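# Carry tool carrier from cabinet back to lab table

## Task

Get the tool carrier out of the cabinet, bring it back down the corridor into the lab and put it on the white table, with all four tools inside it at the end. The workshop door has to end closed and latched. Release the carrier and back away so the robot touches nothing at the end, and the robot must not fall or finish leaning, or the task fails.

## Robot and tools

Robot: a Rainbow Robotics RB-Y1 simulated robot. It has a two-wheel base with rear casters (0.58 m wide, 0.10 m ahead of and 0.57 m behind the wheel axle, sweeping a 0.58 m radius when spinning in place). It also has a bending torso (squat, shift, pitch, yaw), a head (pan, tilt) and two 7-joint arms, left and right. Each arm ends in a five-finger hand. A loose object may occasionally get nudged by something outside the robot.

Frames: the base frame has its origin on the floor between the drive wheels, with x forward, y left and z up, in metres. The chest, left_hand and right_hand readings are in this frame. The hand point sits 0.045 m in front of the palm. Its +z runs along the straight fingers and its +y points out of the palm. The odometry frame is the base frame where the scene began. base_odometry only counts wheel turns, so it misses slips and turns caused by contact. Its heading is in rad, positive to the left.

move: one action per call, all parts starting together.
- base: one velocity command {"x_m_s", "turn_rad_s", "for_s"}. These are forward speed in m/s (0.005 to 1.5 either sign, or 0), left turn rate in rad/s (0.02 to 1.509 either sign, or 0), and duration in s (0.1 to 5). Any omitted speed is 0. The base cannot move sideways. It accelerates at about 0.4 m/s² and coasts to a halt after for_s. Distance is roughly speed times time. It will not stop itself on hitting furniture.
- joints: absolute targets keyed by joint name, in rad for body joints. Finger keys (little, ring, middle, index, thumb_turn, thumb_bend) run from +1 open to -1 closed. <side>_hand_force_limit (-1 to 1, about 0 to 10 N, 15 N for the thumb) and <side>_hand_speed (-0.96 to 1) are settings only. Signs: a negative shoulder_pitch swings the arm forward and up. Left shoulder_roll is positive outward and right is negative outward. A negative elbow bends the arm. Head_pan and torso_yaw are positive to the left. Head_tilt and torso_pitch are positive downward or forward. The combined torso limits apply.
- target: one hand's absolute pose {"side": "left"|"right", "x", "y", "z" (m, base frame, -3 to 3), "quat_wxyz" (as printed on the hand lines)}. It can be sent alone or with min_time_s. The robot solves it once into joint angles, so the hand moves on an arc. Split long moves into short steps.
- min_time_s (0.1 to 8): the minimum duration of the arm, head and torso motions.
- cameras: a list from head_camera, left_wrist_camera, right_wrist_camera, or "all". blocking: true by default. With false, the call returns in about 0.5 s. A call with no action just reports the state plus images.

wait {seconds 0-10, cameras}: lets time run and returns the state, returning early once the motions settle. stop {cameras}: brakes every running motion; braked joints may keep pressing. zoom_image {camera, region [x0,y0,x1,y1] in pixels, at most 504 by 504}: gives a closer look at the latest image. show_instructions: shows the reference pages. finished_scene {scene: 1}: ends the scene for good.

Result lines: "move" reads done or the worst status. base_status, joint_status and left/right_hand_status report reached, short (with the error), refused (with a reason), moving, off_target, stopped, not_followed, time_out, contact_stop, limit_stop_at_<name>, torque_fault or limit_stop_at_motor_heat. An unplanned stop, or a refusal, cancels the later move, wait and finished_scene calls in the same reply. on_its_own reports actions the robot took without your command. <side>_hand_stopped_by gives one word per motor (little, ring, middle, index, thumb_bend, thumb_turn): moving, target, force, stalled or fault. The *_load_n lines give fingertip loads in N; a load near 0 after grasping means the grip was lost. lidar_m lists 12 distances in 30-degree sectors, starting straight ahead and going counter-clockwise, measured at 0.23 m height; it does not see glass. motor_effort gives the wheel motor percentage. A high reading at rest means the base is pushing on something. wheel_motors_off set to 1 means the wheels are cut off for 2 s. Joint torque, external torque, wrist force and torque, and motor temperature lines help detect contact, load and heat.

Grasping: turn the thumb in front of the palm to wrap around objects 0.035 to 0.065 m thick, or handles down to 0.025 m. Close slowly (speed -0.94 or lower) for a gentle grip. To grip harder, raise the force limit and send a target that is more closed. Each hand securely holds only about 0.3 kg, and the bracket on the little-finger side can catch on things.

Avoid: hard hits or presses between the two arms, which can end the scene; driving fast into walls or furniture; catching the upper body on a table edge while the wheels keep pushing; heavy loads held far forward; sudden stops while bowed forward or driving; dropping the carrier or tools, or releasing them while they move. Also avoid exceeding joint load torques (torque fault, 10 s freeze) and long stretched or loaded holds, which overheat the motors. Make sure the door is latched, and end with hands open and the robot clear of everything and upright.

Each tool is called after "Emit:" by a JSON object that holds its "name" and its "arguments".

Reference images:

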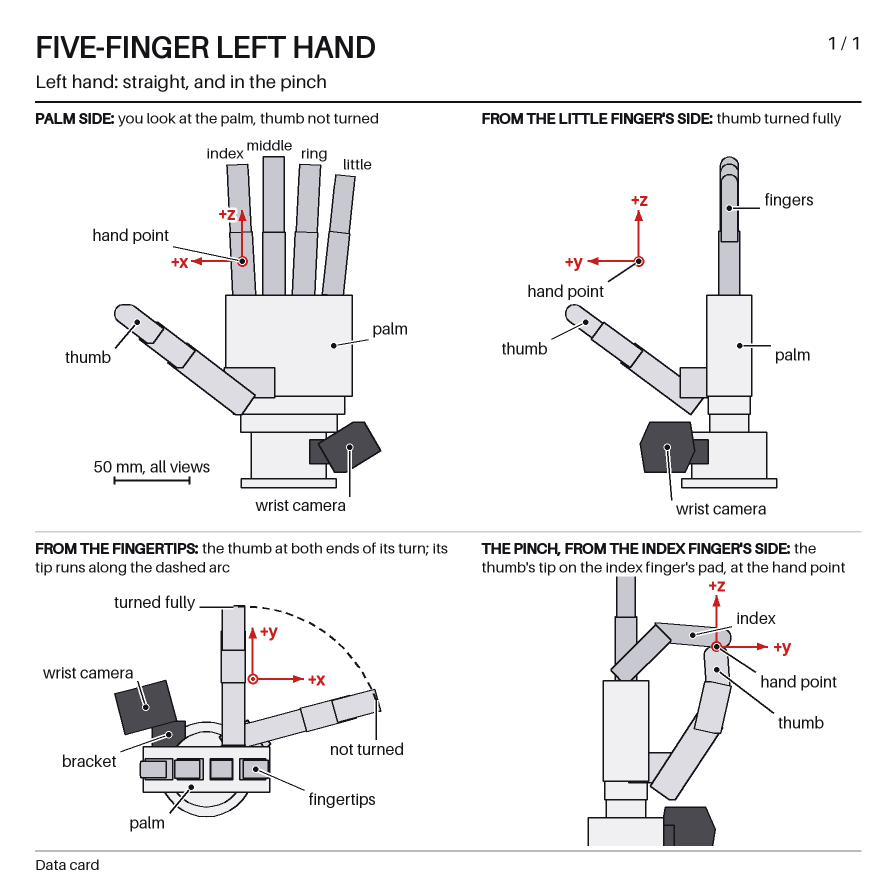

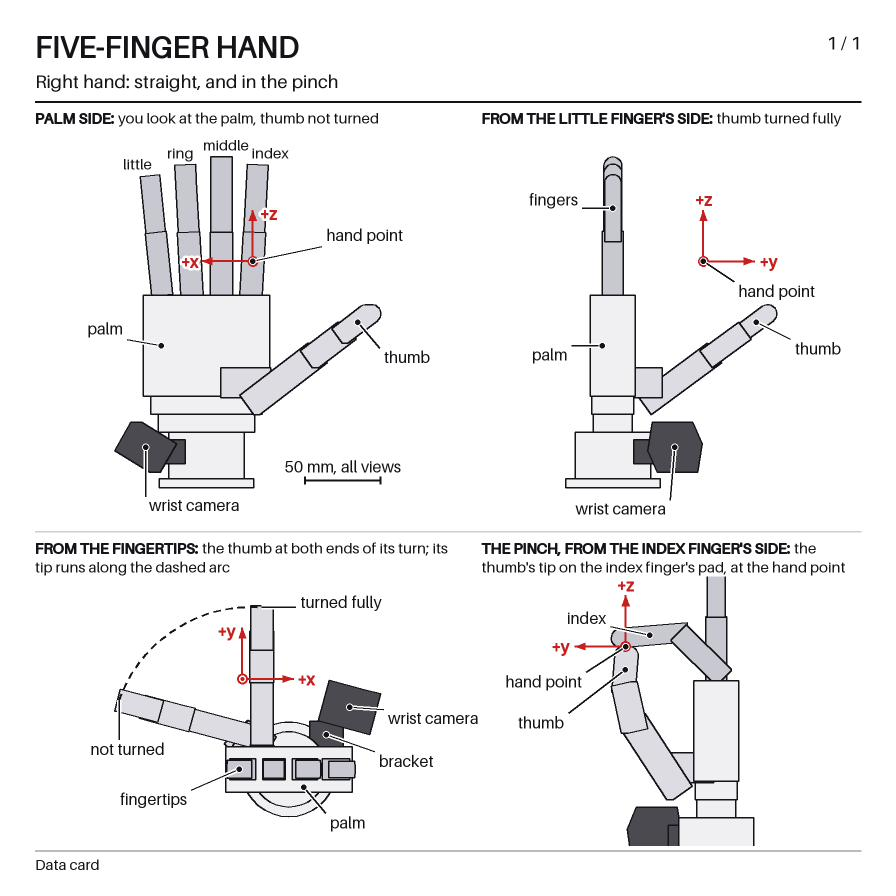

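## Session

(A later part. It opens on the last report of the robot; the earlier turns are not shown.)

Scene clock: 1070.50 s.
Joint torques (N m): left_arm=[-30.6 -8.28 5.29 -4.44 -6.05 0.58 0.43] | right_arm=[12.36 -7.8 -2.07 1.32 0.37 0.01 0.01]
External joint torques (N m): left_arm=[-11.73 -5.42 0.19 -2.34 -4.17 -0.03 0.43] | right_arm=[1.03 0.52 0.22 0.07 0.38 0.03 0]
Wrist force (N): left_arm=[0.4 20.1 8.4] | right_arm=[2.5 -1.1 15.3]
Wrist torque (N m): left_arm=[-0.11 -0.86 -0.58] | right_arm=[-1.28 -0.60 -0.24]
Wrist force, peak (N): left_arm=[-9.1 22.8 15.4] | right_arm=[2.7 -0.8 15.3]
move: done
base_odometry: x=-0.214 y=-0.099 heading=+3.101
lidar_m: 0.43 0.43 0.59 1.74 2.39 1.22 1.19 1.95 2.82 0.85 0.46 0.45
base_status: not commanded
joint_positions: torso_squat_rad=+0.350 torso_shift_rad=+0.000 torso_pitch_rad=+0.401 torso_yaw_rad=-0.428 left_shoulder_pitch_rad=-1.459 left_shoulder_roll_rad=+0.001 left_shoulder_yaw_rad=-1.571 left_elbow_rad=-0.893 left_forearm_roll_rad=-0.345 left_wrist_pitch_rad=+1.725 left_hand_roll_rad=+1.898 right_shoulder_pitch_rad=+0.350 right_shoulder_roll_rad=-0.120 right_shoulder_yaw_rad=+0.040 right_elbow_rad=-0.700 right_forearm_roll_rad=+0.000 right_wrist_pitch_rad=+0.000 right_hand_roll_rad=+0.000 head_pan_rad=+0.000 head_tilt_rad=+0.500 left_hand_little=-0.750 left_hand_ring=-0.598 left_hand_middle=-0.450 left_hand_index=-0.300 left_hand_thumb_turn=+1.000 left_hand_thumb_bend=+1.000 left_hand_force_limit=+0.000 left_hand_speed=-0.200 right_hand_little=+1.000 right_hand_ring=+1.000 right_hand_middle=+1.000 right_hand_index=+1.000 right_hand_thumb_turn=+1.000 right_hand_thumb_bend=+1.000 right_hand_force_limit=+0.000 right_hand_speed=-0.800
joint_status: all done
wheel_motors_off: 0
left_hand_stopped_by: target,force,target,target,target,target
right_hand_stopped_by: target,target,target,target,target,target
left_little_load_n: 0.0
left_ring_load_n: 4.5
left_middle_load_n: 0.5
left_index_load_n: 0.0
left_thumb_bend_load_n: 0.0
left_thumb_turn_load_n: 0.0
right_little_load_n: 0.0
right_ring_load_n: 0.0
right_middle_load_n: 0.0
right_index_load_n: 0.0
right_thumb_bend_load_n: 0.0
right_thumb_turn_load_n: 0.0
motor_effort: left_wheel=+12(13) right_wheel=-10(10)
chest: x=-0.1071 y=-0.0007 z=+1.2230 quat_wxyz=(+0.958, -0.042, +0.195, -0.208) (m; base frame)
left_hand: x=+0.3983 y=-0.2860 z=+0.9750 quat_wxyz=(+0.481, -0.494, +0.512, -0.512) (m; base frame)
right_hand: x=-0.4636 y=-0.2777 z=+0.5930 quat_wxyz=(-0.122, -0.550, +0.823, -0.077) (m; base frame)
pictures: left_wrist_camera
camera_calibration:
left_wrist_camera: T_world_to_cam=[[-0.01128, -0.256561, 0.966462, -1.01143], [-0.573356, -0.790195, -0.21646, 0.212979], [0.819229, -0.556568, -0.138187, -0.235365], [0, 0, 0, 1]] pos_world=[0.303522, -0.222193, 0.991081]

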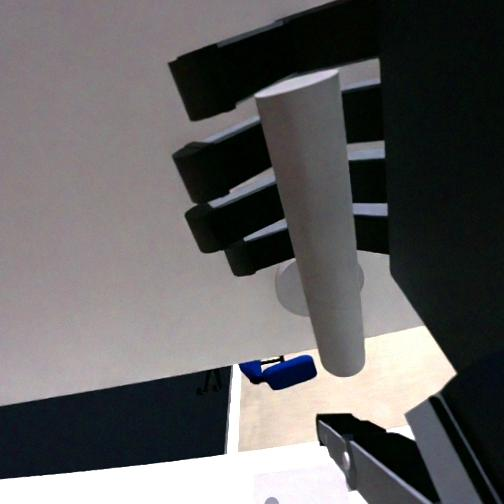

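Emit:
{"name": "move", "arguments": {"base": {"x_m_s":-0.03,"for_s":1.3}, "cameras": ["left_wrist_camera","head_camera"]}}

Scene clock: 1074.27 s.
Joint torques (N m): left_arm=[-29.93 -15.78 5.74 -8.98 -6.2 -4.09 0.4] | right_arm=[12.13 -7.76 -2.14 1.37 0.27 0.04 0.14]
External joint torques (N m): left_arm=[-11.02 -12.95 0.65 -6.9 -4.32 -4.71 0.4] | right_arm=[0.8 0.56 0.15 0.12 0.27 0.06 0.13]
Wrist force (N): left_arm=[-18.9 15.1 7.6] | right_arm=[2.6 -0.9 15.2]
Wrist torque (N m): left_arm=[-0.09 -0.56 -0.79] | right_arm=[-1.25 -0.61 -0.23]
Wrist force, peak (N): left_arm=[-21.5 19.7 9.4] | right_arm=[2.8 -0.9 15.4]
move: done
base_odometry: x=-0.175 y=-0.100 heading=+3.103
lidar_m: 0.43 0.45 0.64 2.00 2.31 1.18 1.16 1.90 2.82 0.97 0.48 0.46
base_status: done (sent for 1.3 of 1.3 s)
joint_positions: torso_squat_rad=+0.350 torso_shift_rad=+0.000 torso_pitch_rad=+0.401 torso_yaw_rad=-0.428 left_shoulder_pitch_rad=-1.459 left_shoulder_roll_rad=+0.003 left_shoulder_yaw_rad=-1.571 left_elbow_rad=-0.892 left_forearm_roll_rad=-0.344 left_wrist_pitch_rad=+1.726 left_hand_roll_rad=+1.898 right_shoulder_pitch_rad=+0.350 right_shoulder_roll_rad=-0.120 right_shoulder_yaw_rad=+0.040 right_elbow_rad=-0.700 right_forearm_roll_rad=+0.000 right_wrist_pitch_rad=+0.000 right_hand_roll_rad=+0.000 head_pan_rad=+0.000 head_tilt_rad=+0.500 left_hand_little=-0.750 left_hand_ring=-0.599 left_hand_middle=-0.450 left_hand_index=-0.300 left_hand_thumb_turn=+1.000 left_hand_thumb_bend=+1.000 left_hand_force_limit=+0.000 left_hand_speed=-0.200 right_hand_little=+1.000 right_hand_ring=+1.000 right_hand_middle=+1.000 right_hand_index=+1.000 right_hand_thumb_turn=+1.000 right_hand_thumb_bend=+1.000 right_hand_force_limit=+0.000 right_hand_speed=-0.800
joint_status: not commanded
wheel_motors_off: 0
left_hand_stopped_by: target,force,target,target,target,target
right_hand_stopped_by: target,target,target,target,target,target
left_little_load_n: 3.0
left_ring_load_n: 1.5
left_middle_load_n: 0.0
left_index_load_n: -0.5
left_thumb_bend_load_n: 0.0
left_thumb_turn_load_n: -0.5
right_little_load_n: 0.0
right_ring_load_n: -0.5
right_middle_load_n: 0.0
right_index_load_n: 0.0
right_thumb_bend_load_n: 0.0
right_thumb_turn_load_n: 0.0
motor_effort: left_wheel=+14(22) right_wheel=-11(23)
chest: x=-0.1072 y=-0.0005 z=+1.2230 quat_wxyz=(+0.958, -0.042, +0.194, -0.208) (m; base frame)
left_hand: x=+0.3998 y=-0.2842 z=+0.9753 quat_wxyz=(+0.482, -0.494, +0.511, -0.511) (m; base frame)
right_hand: x=-0.4635 y=-0.2778 z=+0.5929 quat_wxyz=(-0.121, -0.550, +0.823, -0.077) (m; base frame)
pictures: head_camera, left_wrist_camera
camera_calibration:
head_camera: T_world_to_cam=[[-0.33375, -0.930624, 0.150169, -0.225196], [-0.729949, 0.154338, -0.665848, 0.979323], [0.596477, -0.331843, -0.730818, 0.963199], [0, 0, 0, 1]] pos_world=[0.0651705, -0.0410897, 1.38982]
left_wrist_camera: T_world_to_cam=[[-0.0118731, -0.257477, 0.966211, -1.01092], [-0.569747, -0.792339, -0.218145, 0.214889], [0.821735, -0.553086, -0.137289, -0.236443], [0, 0, 0, 1]] pos_world=[0.304723, -0.220797, 0.99118]

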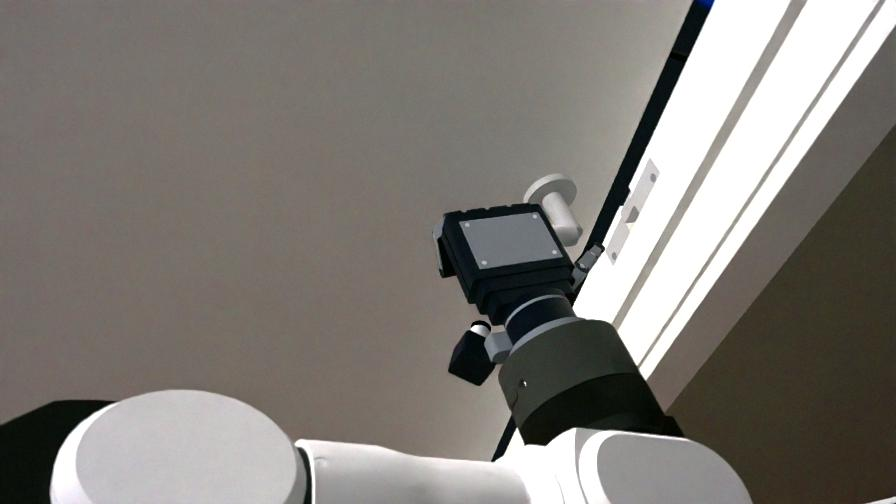

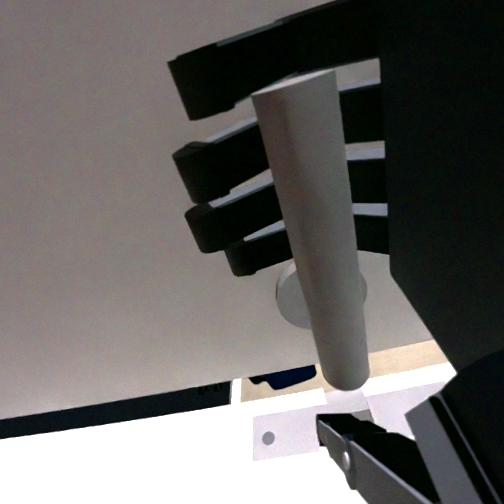

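Emit:
{"name": "move", "arguments": {"joints": {"left_hand_thumb_turn":-1.0,"torso_yaw_rad":-0.422}, "min_time_s": 1, "cameras": ["left_wrist_camera","head_camera"]}}

Scene clock: 1078.93 s.
Joint torques (N m): left_arm=[-27.71 -10.28 5.43 -5.74 -4.83 -0.8 0.51] | right_arm=[11.95 -7.34 -2.52 1.27 0.24 -0.12 0.06]
External joint torques (N m): left_arm=[-8.84 -7.47 0.34 -3.66 -2.95 -1.42 0.52] | right_arm=[0.6 0.93 -0.25 0.02 0.25 -0.11 0.05]
Wrist force (N): left_arm=[-3.5 14.2 9.4] | right_arm=[2.6 -1.0 15.3]
Wrist torque (N m): left_arm=[-0.17 -0.72 -0.45] | right_arm=[-1.28 -0.62 -0.21]
Wrist force, peak (N): left_arm=[-19.0 16.0 9.1] | right_arm=[2.6 -1.0 15.3]
move: done
base_odometry: x=-0.175 y=-0.100 heading=+3.103
lidar_m: 0.43 0.46 0.63 2.00 2.32 1.18 1.16 1.91 2.81 0.96 0.47 0.45
base_status: not commanded
joint_positions: torso_squat_rad=+0.350 torso_shift_rad=+0.000 torso_pitch_rad=+0.401 torso_yaw_rad=-0.422 left_shoulder_pitch_rad=-1.460 left_shoulder_roll_rad=+0.002 left_shoulder_yaw_rad=-1.571 left_elbow_rad=-0.892 left_forearm_roll_rad=-0.345 left_wrist_pitch_rad=+1.725 left_hand_roll_rad=+1.898 right_shoulder_pitch_rad=+0.350 right_shoulder_roll_rad=-0.120 right_shoulder_yaw_rad=+0.040 right_elbow_rad=-0.700 right_forearm_roll_rad=+0.000 right_wrist_pitch_rad=+0.000 right_hand_roll_rad=+0.000 head_pan_rad=+0.000 head_tilt_rad=+0.500 left_hand_little=-0.750 left_hand_ring=-0.599 left_hand_middle=-0.450 left_hand_index=-0.300 left_hand_thumb_turn=-1.000 left_hand_thumb_bend=+1.000 left_hand_force_limit=+0.000 left_hand_speed=-0.200 right_hand_little=+1.000 right_hand_ring=+1.000 right_hand_middle=+1.000 right_hand_index=+1.000 right_hand_thumb_turn=+1.000 right_hand_thumb_bend=+1.000 right_hand_force_limit=+0.000 right_hand_speed=-0.800
joint_status: all done
wheel_motors_off: 0
left_hand_stopped_by: target,force,target,target,target,target
right_hand_stopped_by: target,target,target,target,target,target
left_little_load_n: 2.5
left_ring_load_n: 2.0
left_middle_load_n: 0.0
left_index_load_n: 0.5
left_thumb_bend_load_n: 0.0
left_thumb_turn_load_n: 0.0
right_little_load_n: 0.0
right_ring_load_n: 0.0
right_middle_load_n: 0.0
right_index_load_n: 0.0
right_thumb_bend_load_n: 0.0
right_thumb_turn_load_n: 0.0
motor_effort: left_wheel=+14(15) right_wheel=-11(11)
chest: x=-0.1072 y=-0.0006 z=+1.2230 quat_wxyz=(+0.958, -0.041, +0.195, -0.205) (m; base frame)
left_hand: x=+0.4004 y=-0.2822 z=+0.9750 quat_wxyz=(+0.483, -0.495, +0.511, -0.510) (m; base frame)
right_hand: x=-0.4620 y=-0.2782 z=+0.5923 quat_wxyz=(-0.121, -0.552, +0.822, -0.076) (m; base frame)
pictures: head_camera, left_wrist_camera
camera_calibration:
head_camera: T_world_to_cam=[[-0.328942, -0.932668, 0.148082, -0.222253], [-0.730757, 0.152069, -0.665485, 0.978794], [0.598157, -0.327118, -0.731575, 0.964278], [0, 0, 0, 1]] pos_world=[0.0653617, -0.0406996, 1.38973]
left_wrist_camera: T_world_to_cam=[[-0.0111063, -0.258709, 0.965892, -1.01057], [-0.567846, -0.793453, -0.219051, 0.216572], [0.82306, -0.55091, -0.138094, -0.235057], [0, 0, 0, 1]] pos_world=[0.305222, -0.219099, 0.99108]

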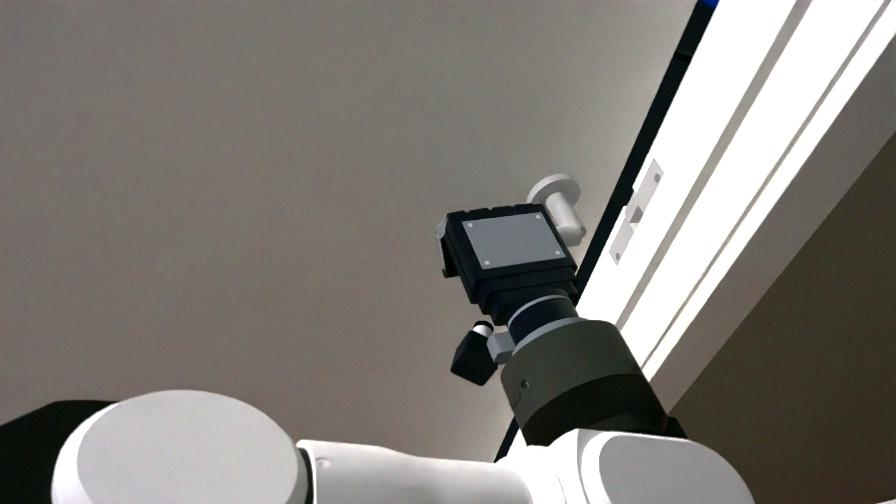

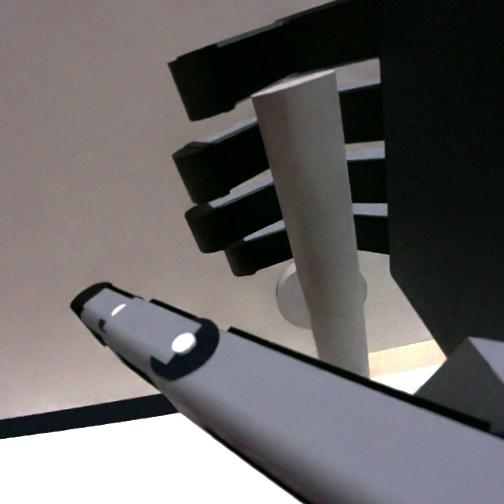

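Emit:
{"name": "move", "arguments": {"base": {"x_m_s":-0.03,"for_s":0.8}}}

Emit:
{"name": "move", "arguments": {"target": {"side":"left","x":0.40,"y":-0.286,"z":0.955,"quat_wxyz":[0.483,-0.495,0.511,-0.51]}, "min_time_s": 1.5, "cameras": ["left_wrist_camera","head_camera"]}}

Scene clock: 1086.00 s.
Joint torques (N m): left_arm=[-28.29 -15.96 5.33 -9.26 -5.44 -4.17 0.5] | right_arm=[11.84 -7.38 -2.38 1.41 0.19 0.01 -0.14]
External joint torques (N m): left_arm=[-9.4 -13.17 0.25 -7.19 -3.56 -4.79 0.51] | right_arm=[0.49 0.89 -0.1 0.16 0.2 0.02 -0.15]
Wrist force (N): left_arm=[-18.8 12.1 8.5] | right_arm=[2.6 -1.0 15.1]
Wrist torque (N m): left_arm=[-0.19 -0.46 -0.61] | right_arm=[-1.25 -0.61 -0.22]
Wrist force, peak (N): left_arm=[-23.3 17.3 6.6] | right_arm=[2.7 -1.1 15.3]
move: done
base_odometry: x=-0.151 y=-0.101 heading=+3.104
lidar_m: 0.44 0.48 0.65 2.18 2.29 1.16 1.14 1.89 2.78 1.02 0.49 0.46
base_status: done (sent for 0.8 of 0.8 s)
joint_positions: torso_squat_rad=+0.350 torso_shift_rad=+0.000 torso_pitch_rad=+0.400 torso_yaw_rad=-0.422 left_shoulder_pitch_rad=-1.459 left_shoulder_roll_rad=+0.003 left_shoulder_yaw_rad=-1.571 left_elbow_rad=-0.892 left_forearm_roll_rad=-0.345 left_wrist_pitch_rad=+1.726 left_hand_roll_rad=+1.898 right_shoulder_pitch_rad=+0.350 right_shoulder_roll_rad=-0.120 right_shoulder_yaw_rad=+0.040 right_elbow_rad=-0.700 right_forearm_roll_rad=+0.000 right_wrist_pitch_rad=+0.000 right_hand_roll_rad=+0.000 head_pan_rad=+0.000 head_tilt_rad=+0.500 left_hand_little=-0.750 left_hand_ring=-0.599 left_hand_middle=-0.450 left_hand_index=-0.300 left_hand_thumb_turn=-1.000 left_hand_thumb_bend=+1.000 left_hand_force_limit=+0.000 left_hand_speed=-0.200 right_hand_little=+1.000 right_hand_ring=+1.000 right_hand_middle=+1.000 right_hand_index=+1.000 right_hand_thumb_turn=+1.000 right_hand_thumb_bend=+1.000 right_hand_force_limit=+0.000 right_hand_speed=-0.800
joint_status: not commanded
wheel_motors_off: 0
left_hand_stopped_by: target,force,target,target,target,target
right_hand_stopped_by: target,target,target,target,target,target
left_little_load_n: 3.5
left_ring_load_n: 1.0
left_middle_load_n: 0.0
left_index_load_n: 0.0
left_thumb_bend_load_n: 0.0
left_thumb_turn_load_n: 0.0
right_little_load_n: 0.0
right_ring_load_n: 0.0
right_middle_load_n: 0.0
right_index_load_n: 0.0
right_thumb_bend_load_n: 0.0
right_thumb_turn_load_n: 0.0
motor_effort: left_wheel=+11(18) right_wheel=-9(22)
chest: x=-0.1073 y=-0.0005 z=+1.2230 quat_wxyz=(+0.958, -0.041, +0.195, -0.205) (m; base frame)
left_hand: x=+0.4015 y=-0.2808 z=+0.9750 quat_wxyz=(+0.484, -0.495, +0.510, -0.510) (m; base frame)
right_hand: x=-0.4620 y=-0.2782 z=+0.5923 quat_wxyz=(-0.121, -0.552, +0.821, -0.076) (m; base frame)
pictures: none

Scene clock: 1087.83 s.
Joint torques (N m): left_arm=[-18.1 -14.57 5 -7.73 -2.28 -5.06 0.73] | right_arm=[11.83 -7.23 -1.98 1.35 0.25 0 -0.05]
External joint torques (N m): left_arm=[0.65 -11.37 0.18 -5.5 -0.41 -5.73 0.74] | right_arm=[0.49 1.03 0.3 0.1 0.26 0.01 -0.05]
Wrist force (N): left_arm=[-16.5 -2.1 6.0] | right_arm=[2.6 -1.0 15.2]
Wrist torque (N m): left_arm=[-0.37 -0.86 -0.60] | right_arm=[-1.28 -0.62 -0.22]
Wrist force, peak (N): left_arm=[-24.3 4.0 7.8] | right_arm=[2.7 -0.9 15.3]
move: done
base_odometry: x=-0.151 y=-0.101 heading=+3.104
lidar_m: 0.44 0.47 0.64 2.20 2.30 1.16 1.15 1.89 2.77 1.04 0.50 0.46
base_status: not commanded
joint_positions: torso_squat_rad=+0.350 torso_shift_rad=+0.000 torso_pitch_rad=+0.400 torso_yaw_rad=-0.422 left_shoulder_pitch_rad=-1.418 left_shoulder_roll_rad=+0.003 left_shoulder_yaw_rad=-1.571 left_elbow_rad=-0.857 left_forearm_roll_rad=-0.378 left_wrist_pitch_rad=+1.666 left_hand_roll_rad=+1.928 right_shoulder_pitch_rad=+0.350 right_shoulder_roll_rad=-0.120 right_shoulder_yaw_rad=+0.040 right_elbow_rad=-0.700 right_forearm_roll_rad=+0.000 right_wrist_pitch_rad=+0.000 right_hand_roll_rad=+0.000 head_pan_rad=+0.000 head_tilt_rad=+0.500 left_hand_little=-0.750 left_hand_ring=-0.599 left_hand_middle=-0.450 left_hand_index=-0.300 left_hand_thumb_turn=-1.000 left_hand_thumb_bend=+1.000 left_hand_force_limit=+0.000 left_hand_speed=-0.200 right_hand_little=+1.000 right_hand_ring=+1.000 right_hand_middle=+1.000 right_hand_index=+1.000 right_hand_thumb_turn=+1.000 right_hand_thumb_bend=+1.000 right_hand_force_limit=+0.000 right_hand_speed=-0.800
joint_status: all done
wheel_motors_off: 0
left_hand_stopped_by: target,force,target,target,target,target
right_hand_stopped_by: target,target,target,target,target,target
left_little_load_n: 0.5
left_ring_load_n: 0.0
left_middle_load_n: 0.0
left_index_load_n: 0.0
left_thumb_bend_load_n: 0.0
left_thumb_turn_load_n: 0.5
right_little_load_n: 0.0
right_ring_load_n: 0.0
right_middle_load_n: 0.0
right_index_load_n: 0.0
right_thumb_bend_load_n: 0.0
right_thumb_turn_load_n: 0.0
motor_effort: left_wheel=+12(13) right_wheel=-9(9)
chest: x=-0.1075 y=-0.0004 z=+1.2231 quat_wxyz=(+0.958, -0.041, +0.194, -0.205) (m; base frame)
left_hand: x=+0.4020 y=-0.2835 z=+0.9557 quat_wxyz=(+0.472, -0.492, +0.520, -0.515) (m; base frame)
left_hand_status: reached (checked arc, as near as the solve gets, planned for 1.5 s): 3 mm and 1.7 deg off.
right_hand: x=-0.4619 y=-0.2783 z=+0.5922 quat_wxyz=(-0.120, -0.552, +0.821, -0.076) (m; base frame)
pictures: head_camera, left_wrist_camera
camera_calibration:
head_camera: T_world_to_cam=[[-0.328733, -0.932751, 0.148021, -0.222019], [-0.730427, 0.151751, -0.665919, 0.979163], [0.598674, -0.327028, -0.731192, 0.964066], [0, 0, 0, 1]] pos_world=[0.0650609, -0.0404001, 1.38982]
left_wrist_camera: T_world_to_cam=[[-0.00641037, -0.254722, 0.966993, -0.993958], [-0.591982, -0.77839, -0.208965, 0.216558], [0.805926, -0.573782, -0.145801, -0.23189], [0, 0, 0, 1]] pos_world=[0.308714, -0.217671, 0.972594]

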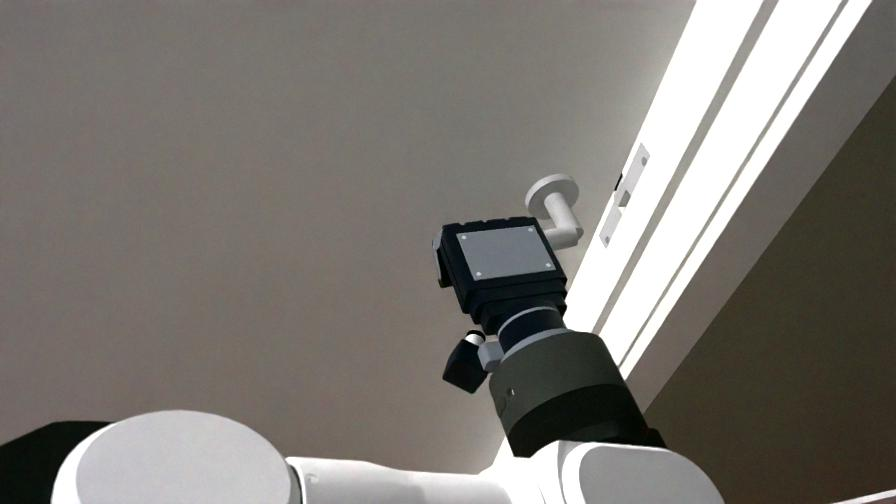

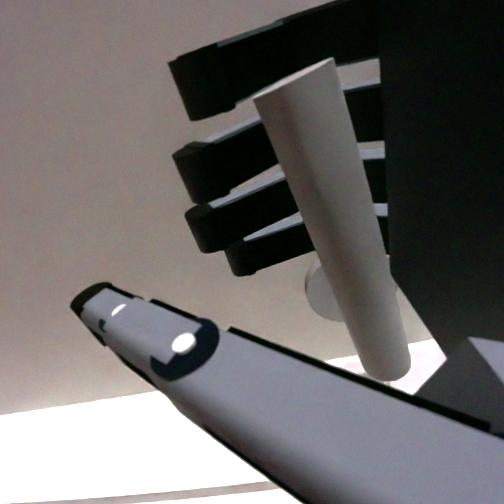

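Emit:
{"name": "move", "arguments": {"target": {"side":"left","x":0.402,"y":-0.282,"z":0.933,"quat_wxyz":[0.472,-0.492,0.52,-0.515]}, "min_time_s": 2, "cameras": ["left_wrist_camera","head_camera"]}}

Scene clock: 1093.07 s.
Joint torques (N m): left_arm=[14.62 -6.49 1.99 -2.81 11.16 -6.5 -3.72] | right_arm=[12.46 -7.32 -1.83 1.05 0.26 -0.11 0.17]
External joint torques (N m): left_arm=[33.22 -2.94 -2.5 -0.49 13.01 -7.22 -3.71] | right_arm=[1.18 0.94 0.44 -0.17 0.26 -0.1 0.16]
Wrist force (N): left_arm=[-6.6 -52.5 7.0] | right_arm=[2.5 -0.8 15.2]
Wrist torque (N m): left_arm=[-1.19 0.14 -2.97] | right_arm=[-1.24 -0.60 -0.22]
Wrist force, peak (N): left_arm=[-6.6 -52.5 7.0] | right_arm=[2.7 -0.8 15.4]
move: done
base_odometry: x=-0.151 y=-0.101 heading=+3.104
lidar_m: 0.45 0.48 0.65 2.19 2.29 1.15 1.14 1.89 2.77 1.03 0.49 0.46
base_status: not commanded
joint_positions: torso_squat_rad=+0.350 torso_shift_rad=-0.001 torso_pitch_rad=+0.398 torso_yaw_rad=-0.422 left_shoulder_pitch_rad=-1.376 left_shoulder_roll_rad=+0.001 left_shoulder_yaw_rad=-1.570 left_elbow_rad=-0.813 left_forearm_roll_rad=-0.424 left_wrist_pitch_rad=+1.614 left_hand_roll_rad=+1.967 right_shoulder_pitch_rad=+0.350 right_shoulder_roll_rad=-0.120 right_shoulder_yaw_rad=+0.040 right_elbow_rad=-0.700 right_forearm_roll_rad=+0.000 right_wrist_pitch_rad=+0.000 right_hand_roll_rad=+0.000 head_pan_rad=+0.000 head_tilt_rad=+0.500 left_hand_little=-0.750 left_hand_ring=-0.597 left_hand_middle=-0.450 left_hand_index=-0.300 left_hand_thumb_turn=-1.000 left_hand_thumb_bend=+1.000 left_hand_force_limit=+0.000 left_hand_speed=-0.200 right_hand_little=+1.000 right_hand_ring=+1.000 right_hand_middle=+1.000 right_hand_index=+1.000 right_hand_thumb_turn=+1.000 right_hand_thumb_bend=+1.000 right_hand_force_limit=+0.000 right_hand_speed=-0.800
joint_status: all done
wheel_motors_off: 0
left_hand_stopped_by: target,force,target,target,target,target
right_hand_stopped_by: target,target,target,target,target,target
left_little_load_n: 0.0
left_ring_load_n: 20.0
left_middle_load_n: 0.0
left_index_load_n: 0.0
left_thumb_bend_load_n: 0.0
left_thumb_turn_load_n: 0.0
right_little_load_n: 0.0
right_ring_load_n: 0.0
right_middle_load_n: 0.0
right_index_load_n: 0.0
right_thumb_bend_load_n: 0.0
right_thumb_turn_load_n: 0.0
motor_effort: left_wheel=+11(13) right_wheel=-9(9)
chest: x=-0.1085 y=-0.0002 z=+1.2233 quat_wxyz=(+0.959, -0.041, +0.193, -0.205) (m; base frame)
left_hand: x=+0.4039 y=-0.2831 z=+0.9405 quat_wxyz=(+0.465, -0.488, +0.522, -0.523) (m; base frame)
left_hand_status: reached (checked arc, as near as the solve gets, planned for 2.0 s): 8 mm and 1.3 deg off.
right_hand: x=-0.4617 y=-0.2784 z=+0.5919 quat_wxyz=(-0.120, -0.552, +0.822, -0.077) (m; base frame)
pictures: head_camera, left_wrist_camera
camera_calibration:
head_camera: T_world_to_cam=[[-0.32923, -0.93258, 0.147993, -0.222209], [-0.729114, 0.151486, -0.667417, 0.98048], [0.600001, -0.327637, -0.729831, 0.963436], [0, 0, 0, 1]] pos_world=[0.0636605, -0.0400995, 1.39042]
left_wrist_camera: T_world_to_cam=[[-0.0140251, -0.245473, 0.969302, -0.975662], [-0.608033, -0.767478, -0.203159, 0.218931], [0.793788, -0.592217, -0.138492, -0.242619], [0, 0, 0, 1]] pos_world=[0.312021, -0.215157, 0.956589]

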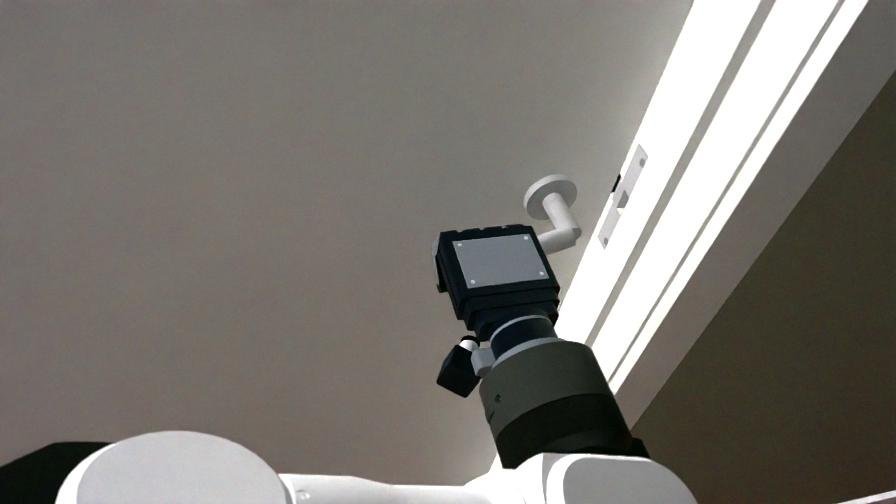

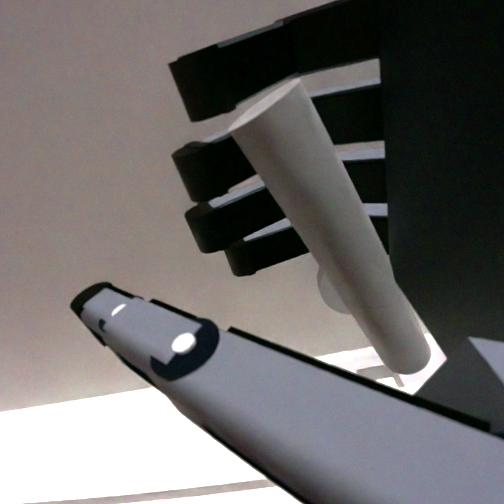

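Emit:
{"name": "move", "arguments": {"target": {"side":"left","x":0.402,"y":-0.276,"z":0.972,"quat_wxyz":[0.484,-0.495,0.51,-0.51]}, "min_time_s": 1.5}}

Emit:
{"name": "move", "arguments": {"base": {"x_m_s":-0.02,"for_s":1.0}, "cameras": ["left_wrist_camera","head_camera"]}}

Scene clock: 1099.90 s.
Joint torques (N m): left_arm=[-20.62 -1.71 6.94 -3.17 -1.3 0.98 -0.36] | right_arm=[12.49 -7.68 -1.29 1.17 0.18 0.09 0.09]
External joint torques (N m): left_arm=[-1.86 1.41 1.85 -0.57 0.58 0.4 -0.35] | right_arm=[1.15 0.57 0.98 -0.08 0.18 0.1 0.08]
Wrist force (N): left_arm=[5.4 5.9 5.6] | right_arm=[2.6 -0.9 15.1]
Wrist torque (N m): left_arm=[0.02 -0.99 0.08] | right_arm=[-1.25 -0.61 -0.21]
Wrist force, peak (N): left_arm=[-6.7 -52.7 6.6] | right_arm=[2.6 -1.0 15.4]
move: done
base_odometry: x=-0.151 y=-0.101 heading=+3.104
lidar_m: 0.44 0.47 0.64 2.18 2.28 1.16 1.14 1.89 2.79 1.02 0.49 0.45
base_status: not commanded
joint_positions: torso_squat_rad=+0.350 torso_shift_rad=+0.000 torso_pitch_rad=+0.400 torso_yaw_rad=-0.422 left_shoulder_pitch_rad=-1.419 left_shoulder_roll_rad=+0.020 left_shoulder_yaw_rad=-1.527 left_elbow_rad=-0.912 left_forearm_roll_rad=-0.411 left_wrist_pitch_rad=+1.721 left_hand_roll_rad=+1.876 right_shoulder_pitch_rad=+0.350 right_shoulder_roll_rad=-0.120 right_shoulder_yaw_rad=+0.040 right_elbow_rad=-0.700 right_forearm_roll_rad=+0.000 right_wrist_pitch_rad=+0.000 right_hand_roll_rad=+0.000 head_pan_rad=+0.000 head_tilt_rad=+0.500 left_hand_little=-0.750 left_hand_ring=-0.599 left_hand_middle=-0.450 left_hand_index=-0.300 left_hand_thumb_turn=-1.000 left_hand_thumb_bend=+1.000 left_hand_force_limit=+0.000 left_hand_speed=-0.200 right_hand_little=+1.000 right_hand_ring=+1.000 right_hand_middle=+1.000 right_hand_index=+1.000 right_hand_thumb_turn=+1.000 right_hand_thumb_bend=+1.000 right_hand_force_limit=+0.000 right_hand_speed=-0.800
joint_status: all done
wheel_motors_off: 0
left_hand_stopped_by: target,force,target,target,target,target
right_hand_stopped_by: target,target,target,target,target,target
left_little_load_n: 0.0
left_ring_load_n: 0.0
left_middle_load_n: 0.0
left_index_load_n: 0.0
left_thumb_bend_load_n: 0.0
left_thumb_turn_load_n: 0.0
right_little_load_n: 0.0
right_ring_load_n: 0.0
right_middle_load_n: 0.0
right_index_load_n: 0.0
right_thumb_bend_load_n: 0.0
right_thumb_turn_load_n: 0.0
motor_effort: left_wheel=+9(12) right_wheel=-8(9)
chest: x=-0.1076 y=-0.0007 z=+1.2231 quat_wxyz=(+0.958, -0.041, +0.194, -0.205) (m; base frame)
left_hand: x=+0.4022 y=-0.2764 z=+0.9705 quat_wxyz=(+0.484, -0.495, +0.511, -0.509) (m; base frame)
left_hand_status: reached (checked arc, planned for 1.5 s): 2 mm and 0.1 deg off.
right_hand: x=-0.4620 y=-0.2782 z=+0.5921 quat_wxyz=(-0.120, -0.552, +0.822, -0.076) (m; base frame)
pictures: none

Scene clock: 1101.50 s.
Joint torques (N m): left_arm=[-20.13 -8.42 5.91 -5.46 -2.07 -0.34 -0.13] | right_arm=[11.87 -7.71 -1.99 1.15 0.15 0.08 -0.05]
External joint torques (N m): left_arm=[-1.34 -5.33 0.82 -2.87 -0.18 -0.9 -0.12] | right_arm=[0.52 0.55 0.29 -0.1 0.16 0.09 -0.06]
Wrist force (N): left_arm=[0.9 7.7 12.5] | right_arm=[2.8 -0.9 15.2]
Wrist torque (N m): left_arm=[-0.21 -0.62 -0.13] | right_arm=[-1.26 -0.63 -0.21]
Wrist force, peak (N): left_arm=[4.8 7.1 21.0] | right_arm=[2.6 -0.8 15.4]
move: done
base_odometry: x=-0.131 y=-0.102 heading=+3.104
lidar_m: 0.45 0.49 0.66 2.31 2.26 1.14 1.12 1.86 2.76 1.08 0.50 0.47
base_status: done (sent for 1 of 1 s)
joint_positions: torso_squat_rad=+0.350 torso_shift_rad=+0.000 torso_pitch_rad=+0.400 torso_yaw_rad=-0.422 left_shoulder_pitch_rad=-1.419 left_shoulder_roll_rad=+0.021 left_shoulder_yaw_rad=-1.527 left_elbow_rad=-0.912 left_forearm_roll_rad=-0.411 left_wrist_pitch_rad=+1.722 left_hand_roll_rad=+1.876 right_shoulder_pitch_rad=+0.350 right_shoulder_roll_rad=-0.120 right_shoulder_yaw_rad=+0.040 right_elbow_rad=-0.700 right_forearm_roll_rad=+0.000 right_wrist_pitch_rad=+0.000 right_hand_roll_rad=+0.000 head_pan_rad=+0.000 head_tilt_rad=+0.500 left_hand_little=-0.750 left_hand_ring=-0.599 left_hand_middle=-0.450 left_hand_index=-0.300 left_hand_thumb_turn=-1.000 left_hand_thumb_bend=+1.000 left_hand_force_limit=+0.000 left_hand_speed=-0.200 right_hand_little=+1.000 right_hand_ring=+1.000 right_hand_middle=+1.000 right_hand_index=+1.000 right_hand_thumb_turn=+1.000 right_hand_thumb_bend=+1.000 right_hand_force_limit=+0.000 right_hand_speed=-0.800
joint_status: not commanded
wheel_motors_off: 0
left_hand_stopped_by: target,force,target,target,target,target
right_hand_stopped_by: target,target,target,target,target,target
left_little_load_n: 1.5
left_ring_load_n: 2.5
left_middle_load_n: 0.0
left_index_load_n: 0.0
left_thumb_bend_load_n: 0.0
left_thumb_turn_load_n: 0.0
right_little_load_n: 0.0
right_ring_load_n: 0.0
right_middle_load_n: 0.0
right_index_load_n: 0.0
right_thumb_bend_load_n: 0.0
right_thumb_turn_load_n: 0.0
motor_effort: left_wheel=+7(11) right_wheel=-5(17)
chest: x=-0.1074 y=-0.0007 z=+1.2231 quat_wxyz=(+0.958, -0.041, +0.194, -0.205) (m; base frame)
left_hand: x=+0.4034 y=-0.2754 z=+0.9703 quat_wxyz=(+0.485, -0.496, +0.510, -0.509) (m; base frame)
right_hand: x=-0.4620 y=-0.2782 z=+0.5922 quat_wxyz=(-0.120, -0.552, +0.822, -0.076) (m; base frame)
pictures: head_camera, left_wrist_camera
camera_calibration:
head_camera: T_world_to_cam=[[-0.329013, -0.932686, 0.147806, -0.222071], [-0.73048, 0.152177, -0.665764, 0.97903], [0.598456, -0.327014, -0.731377, 0.964207], [0, 0, 0, 1]] pos_world=[0.0650615, -0.0407997, 1.38982]
left_wrist_camera: T_world_to_cam=[[-0.00989862, -0.260674, 0.965376, -1.00475], [-0.563415, -0.796136, -0.220752, 0.221779], [0.826115, -0.546092, -0.138987, -0.233398], [0, 0, 0, 1]] pos_world=[0.307822, -0.212803, 0.98648]

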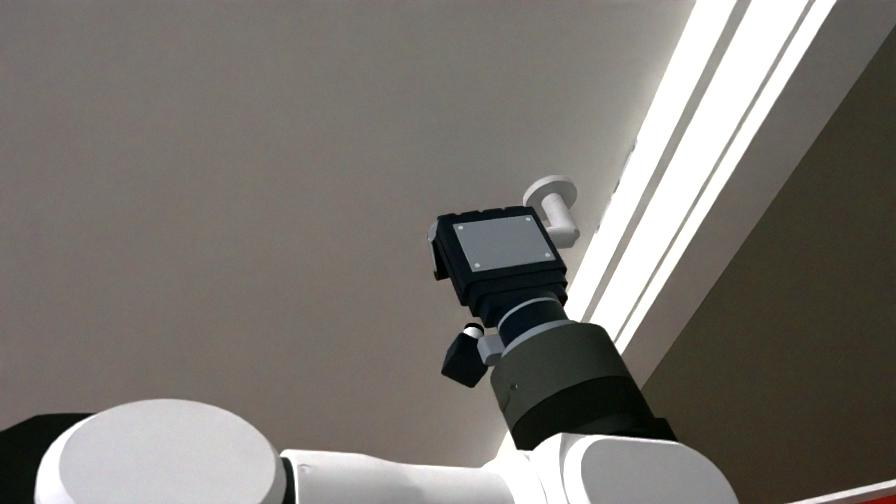

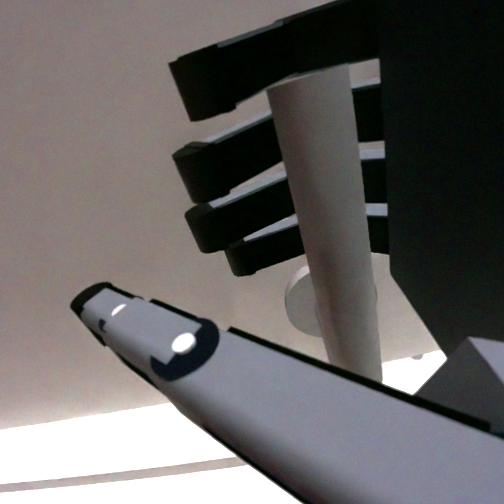

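Emit:
{"name": "zoom_image", "arguments": {"camera": "head_camera", "region": [460, 100, 760, 320]}}

Scaled by 1.680 from the camera's 896x504 image, which has a finer 1280x720 frame.

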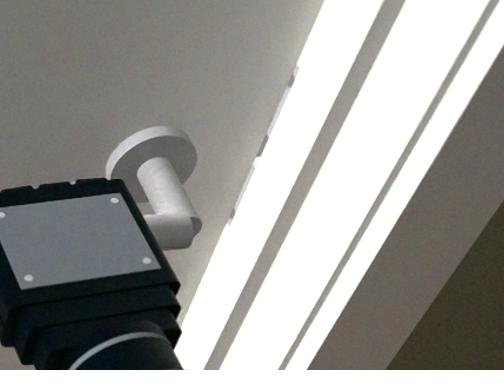

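Emit:
{"name": "move", "arguments": {"base": {"x_m_s":-0.02,"for_s":0.8}, "cameras": ["left_wrist_camera","head_camera"]}}

Emit:
{"name": "zoom_image", "arguments": {"camera": "head_camera", "region": [460, 100, 760, 320]}}

Scene clock: 1106.53 s.
Joint torques (N m): left_arm=[-19.62 -17.08 4.79 -9.59 -1.99 -0.73 0.07] | right_arm=[12.18 -7.93 -2.66 1.54 0.2 0 0.08]
External joint torques (N m): left_arm=[-0.8 -14.01 -0.29 -7.01 -0.1 -1.28 0.08] | right_arm=[0.83 0.33 -0.39 0.29 0.21 0.01 0.07]
Wrist force (N): left_arm=[-1.8 7.9 28.7] | right_arm=[2.7 -1.0 15.1]
Wrist torque (N m): left_arm=[-0.71 0.19 -0.21] | right_arm=[-1.26 -0.63 -0.21]
Wrist force, peak (N): left_arm=[-2.5 10.2 36.1] | right_arm=[2.7 -0.9 15.5]
move: done
base_odometry: x=-0.115 y=-0.103 heading=+3.105
lidar_m: 0.46 0.49 0.66 2.40 2.23 1.12 1.10 1.85 2.74 1.13 0.52 0.47
base_status: done (sent for 0.8 of 0.8 s)
joint_positions: torso_squat_rad=+0.350 torso_shift_rad=+0.000 torso_pitch_rad=+0.400 torso_yaw_rad=-0.422 left_shoulder_pitch_rad=-1.420 left_shoulder_roll_rad=+0.024 left_shoulder_yaw_rad=-1.526 left_elbow_rad=-0.911 left_forearm_roll_rad=-0.411 left_wrist_pitch_rad=+1.722 left_hand_roll_rad=+1.876 right_shoulder_pitch_rad=+0.350 right_shoulder_roll_rad=-0.120 right_shoulder_yaw_rad=+0.040 right_elbow_rad=-0.700 right_forearm_roll_rad=+0.000 right_wrist_pitch_rad=+0.000 right_hand_roll_rad=+0.000 head_pan_rad=+0.000 head_tilt_rad=+0.500 left_hand_little=-0.750 left_hand_ring=-0.598 left_hand_middle=-0.450 left_hand_index=-0.300 left_hand_thumb_turn=-1.000 left_hand_thumb_bend=+1.000 left_hand_force_limit=+0.000 left_hand_speed=-0.200 right_hand_little=+1.000 right_hand_ring=+1.000 right_hand_middle=+1.000 right_hand_index=+1.000 right_hand_thumb_turn=+1.000 right_hand_thumb_bend=+1.000 right_hand_force_limit=+0.000 right_hand_speed=-0.800
joint_status: not commanded
wheel_motors_off: 0
left_hand_stopped_by: target,force,target,target,target,target
right_hand_stopped_by: target,target,target,target,target,target
left_little_load_n: 1.5
left_ring_load_n: 8.5
left_middle_load_n: 0.0
left_index_load_n: 0.0
left_thumb_bend_load_n: 0.0
left_thumb_turn_load_n: 0.0
right_little_load_n: 0.0
right_ring_load_n: 0.0
right_middle_load_n: 0.0
right_index_load_n: 0.0
right_thumb_bend_load_n: 0.0
right_thumb_turn_load_n: 0.0
motor_effort: left_wheel=+5(10) right_wheel=-9(19)
chest: x=-0.1072 y=-0.0006 z=+1.2230 quat_wxyz=(+0.958, -0.041, +0.195, -0.205) (m; base frame)
left_hand: x=+0.4051 y=-0.2740 z=+0.9702 quat_wxyz=(+0.486, -0.496, +0.509, -0.508) (m; base frame)
right_hand: x=-0.4619 y=-0.2783 z=+0.5922 quat_wxyz=(-0.121, -0.552, +0.821, -0.076) (m; base frame)
pictures: head_camera, left_wrist_camera
camera_calibration:
head_camera: T_world_to_cam=[[-0.328832, -0.932739, 0.147878, -0.22198], [-0.730633, 0.152051, -0.665625, 0.978979], [0.598369, -0.326923, -0.731489, 0.964153], [0, 0, 0, 1]] pos_world=[0.0653613, -0.0407, 1.38973]
left_wrist_camera: T_world_to_cam=[[-0.00994158, -0.261688, 0.965101, -1.00419], [-0.560648, -0.797719, -0.222077, 0.22357], [0.827995, -0.54329, -0.138784, -0.234254], [0, 0, 0, 1]] pos_world=[0.309322, -0.211705, 0.986279]

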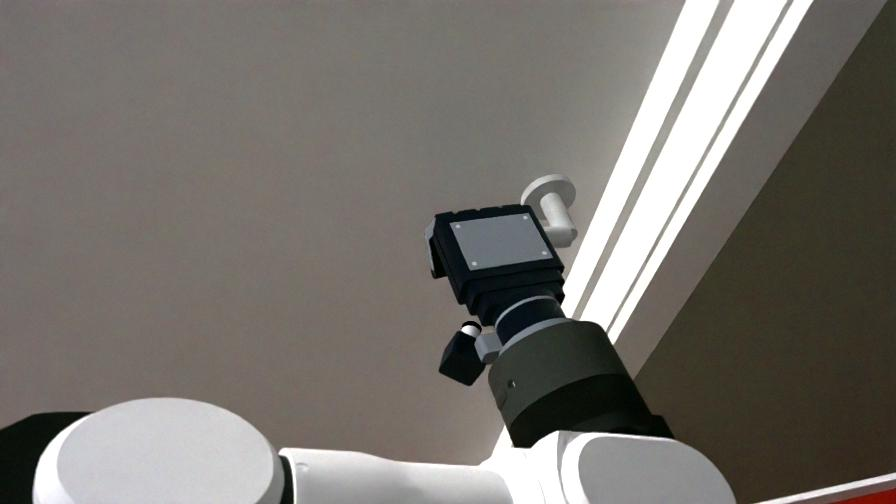

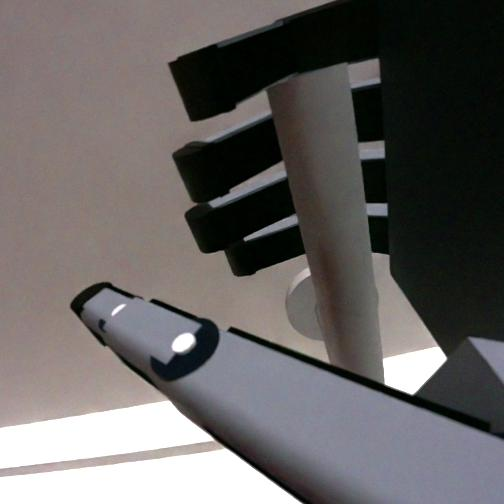

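Scaled by 1.680 from the camera's 896x504 image, which has a finer 1280x720 frame.

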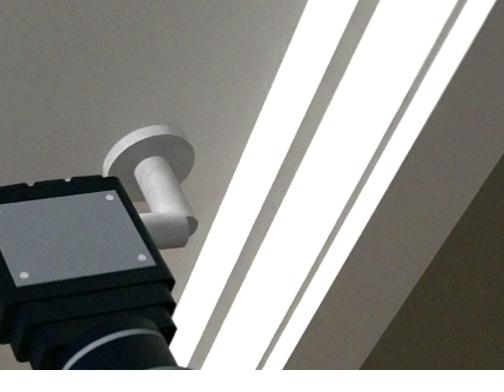

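Emit:
{"name": "move", "arguments": {"base": {"x_m_s":-0.02,"for_s":0.5}, "cameras": ["left_wrist_camera","head_camera"]}}

Emit:
{"name": "zoom_image", "arguments": {"camera": "head_camera", "region": [460, 100, 760, 320]}}

Scene clock: 1110.90 s.
Joint torques (N m): left_arm=[-9.16 -31.18 2.8 -15.65 0.18 4.36 -0.06] | right_arm=[13.01 -7.73 -2.09 1.21 0.11 -0.02 0.11]
External joint torques (N m): left_arm=[9.72 -28.17 -2.28 -13.08 2.07 3.75 -0.06] | right_arm=[1.62 0.54 0.19 -0.06 0.12 -0.01 0.1]
Wrist force (N): left_arm=[16.1 9.6 74.1] | right_arm=[2.5 -0.8 15.2]
Wrist torque (N m): left_arm=[-2.21 2.07 0.24] | right_arm=[-1.23 -0.60 -0.22]
Wrist force, peak (N): left_arm=[21.5 12.1 87.3] | right_arm=[2.7 -1.2 15.4]
move: done
base_odometry: x=-0.105 y=-0.103 heading=+3.106
lidar_m: 0.46 0.51 0.69 2.46 2.22 1.11 1.09 1.84 2.72 1.15 0.50 0.48
base_status: done (sent for 0.5 of 0.5 s)
joint_positions: torso_squat_rad=+0.350 torso_shift_rad=+0.001 torso_pitch_rad=+0.401 torso_yaw_rad=-0.422 left_shoulder_pitch_rad=-1.422 left_shoulder_roll_rad=+0.027 left_shoulder_yaw_rad=-1.526 left_elbow_rad=-0.909 left_forearm_roll_rad=-0.412 left_wrist_pitch_rad=+1.720 left_hand_roll_rad=+1.876 right_shoulder_pitch_rad=+0.350 right_shoulder_roll_rad=-0.120 right_shoulder_yaw_rad=+0.040 right_elbow_rad=-0.700 right_forearm_roll_rad=+0.000 right_wrist_pitch_rad=+0.000 right_hand_roll_rad=+0.000 head_pan_rad=+0.000 head_tilt_rad=+0.500 left_hand_little=-0.750 left_hand_ring=-0.465 left_hand_middle=-0.450 left_hand_index=-0.300 left_hand_thumb_turn=-1.000 left_hand_thumb_bend=+1.000 left_hand_force_limit=+0.000 left_hand_speed=-0.200 right_hand_little=+1.000 right_hand_ring=+1.000 right_hand_middle=+1.000 right_hand_index=+1.000 right_hand_thumb_turn=+1.000 right_hand_thumb_bend=+1.000 right_hand_force_limit=+0.000 right_hand_speed=-0.800
joint_status: not commanded
wheel_motors_off: 0
left_hand_stopped_by: target,force,target,target,target,target
right_hand_stopped_by: target,target,target,target,target,target
left_little_load_n: 1.0
left_ring_load_n: 24.0
left_middle_load_n: 0.0
left_index_load_n: 0.0
left_thumb_bend_load_n: 0.0
left_thumb_turn_load_n: 0.0
right_little_load_n: 0.0
right_ring_load_n: 0.0
right_middle_load_n: 0.0
right_index_load_n: 0.0
right_thumb_bend_load_n: 0.0
right_thumb_turn_load_n: 0.0
motor_effort: left_wheel=-5(13) right_wheel=-17(28)
chest: x=-0.1064 y=-0.0009 z=+1.2229 quat_wxyz=(+0.958, -0.041, +0.195, -0.205) (m; base frame)
left_hand: x=+0.4083 y=-0.2731 z=+0.9709 quat_wxyz=(+0.488, -0.496, +0.508, -0.508) (m; base frame)
right_hand: x=-0.4618 y=-0.2783 z=+0.5925 quat_wxyz=(-0.121, -0.552, +0.821, -0.076) (m; base frame)
pictures: head_camera, left_wrist_camera
camera_calibration:
head_camera: T_world_to_cam=[[-0.328679, -0.932779, 0.147968, -0.222022], [-0.731376, 0.15226, -0.66476, 0.978414], [0.597544, -0.326712, -0.732257, 0.964368], [0, 0, 0, 1]] pos_world=[0.0663618, -0.0410001, 1.38943]
left_wrist_camera: T_world_to_cam=[[-0.0119283, -0.262095, 0.964968, -1.00381], [-0.557899, -0.799122, -0.223946, 0.22653], [0.829823, -0.541026, -0.136691, -0.238506], [0, 0, 0, 1]] pos_world=[0.312325, -0.211108, 0.986776]

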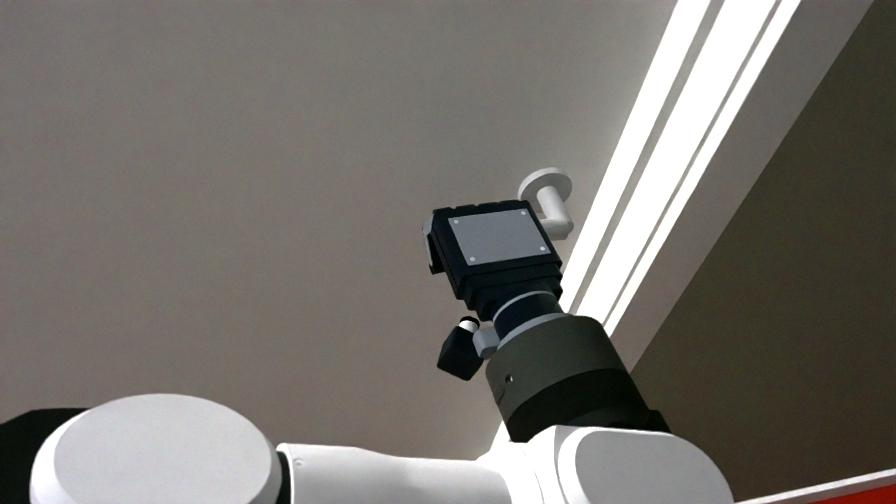

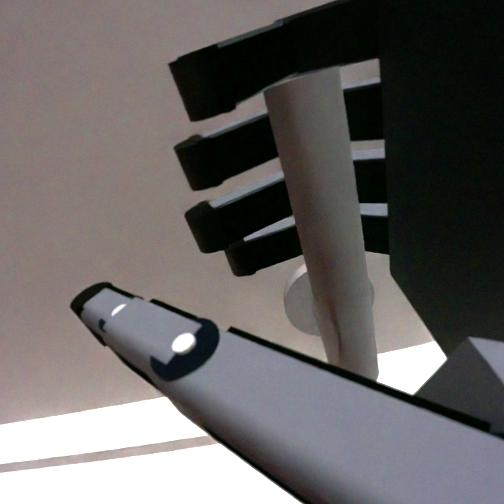

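Scaled by 1.680 from the camera's 896x504 image, which has a finer 1280x720 frame.

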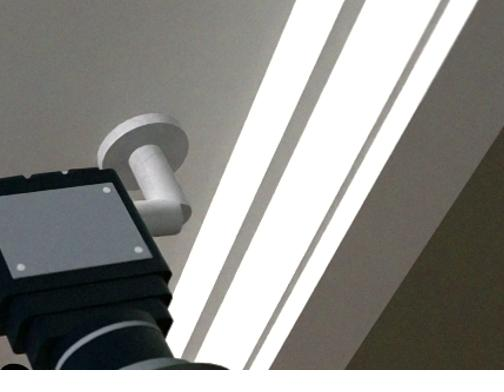

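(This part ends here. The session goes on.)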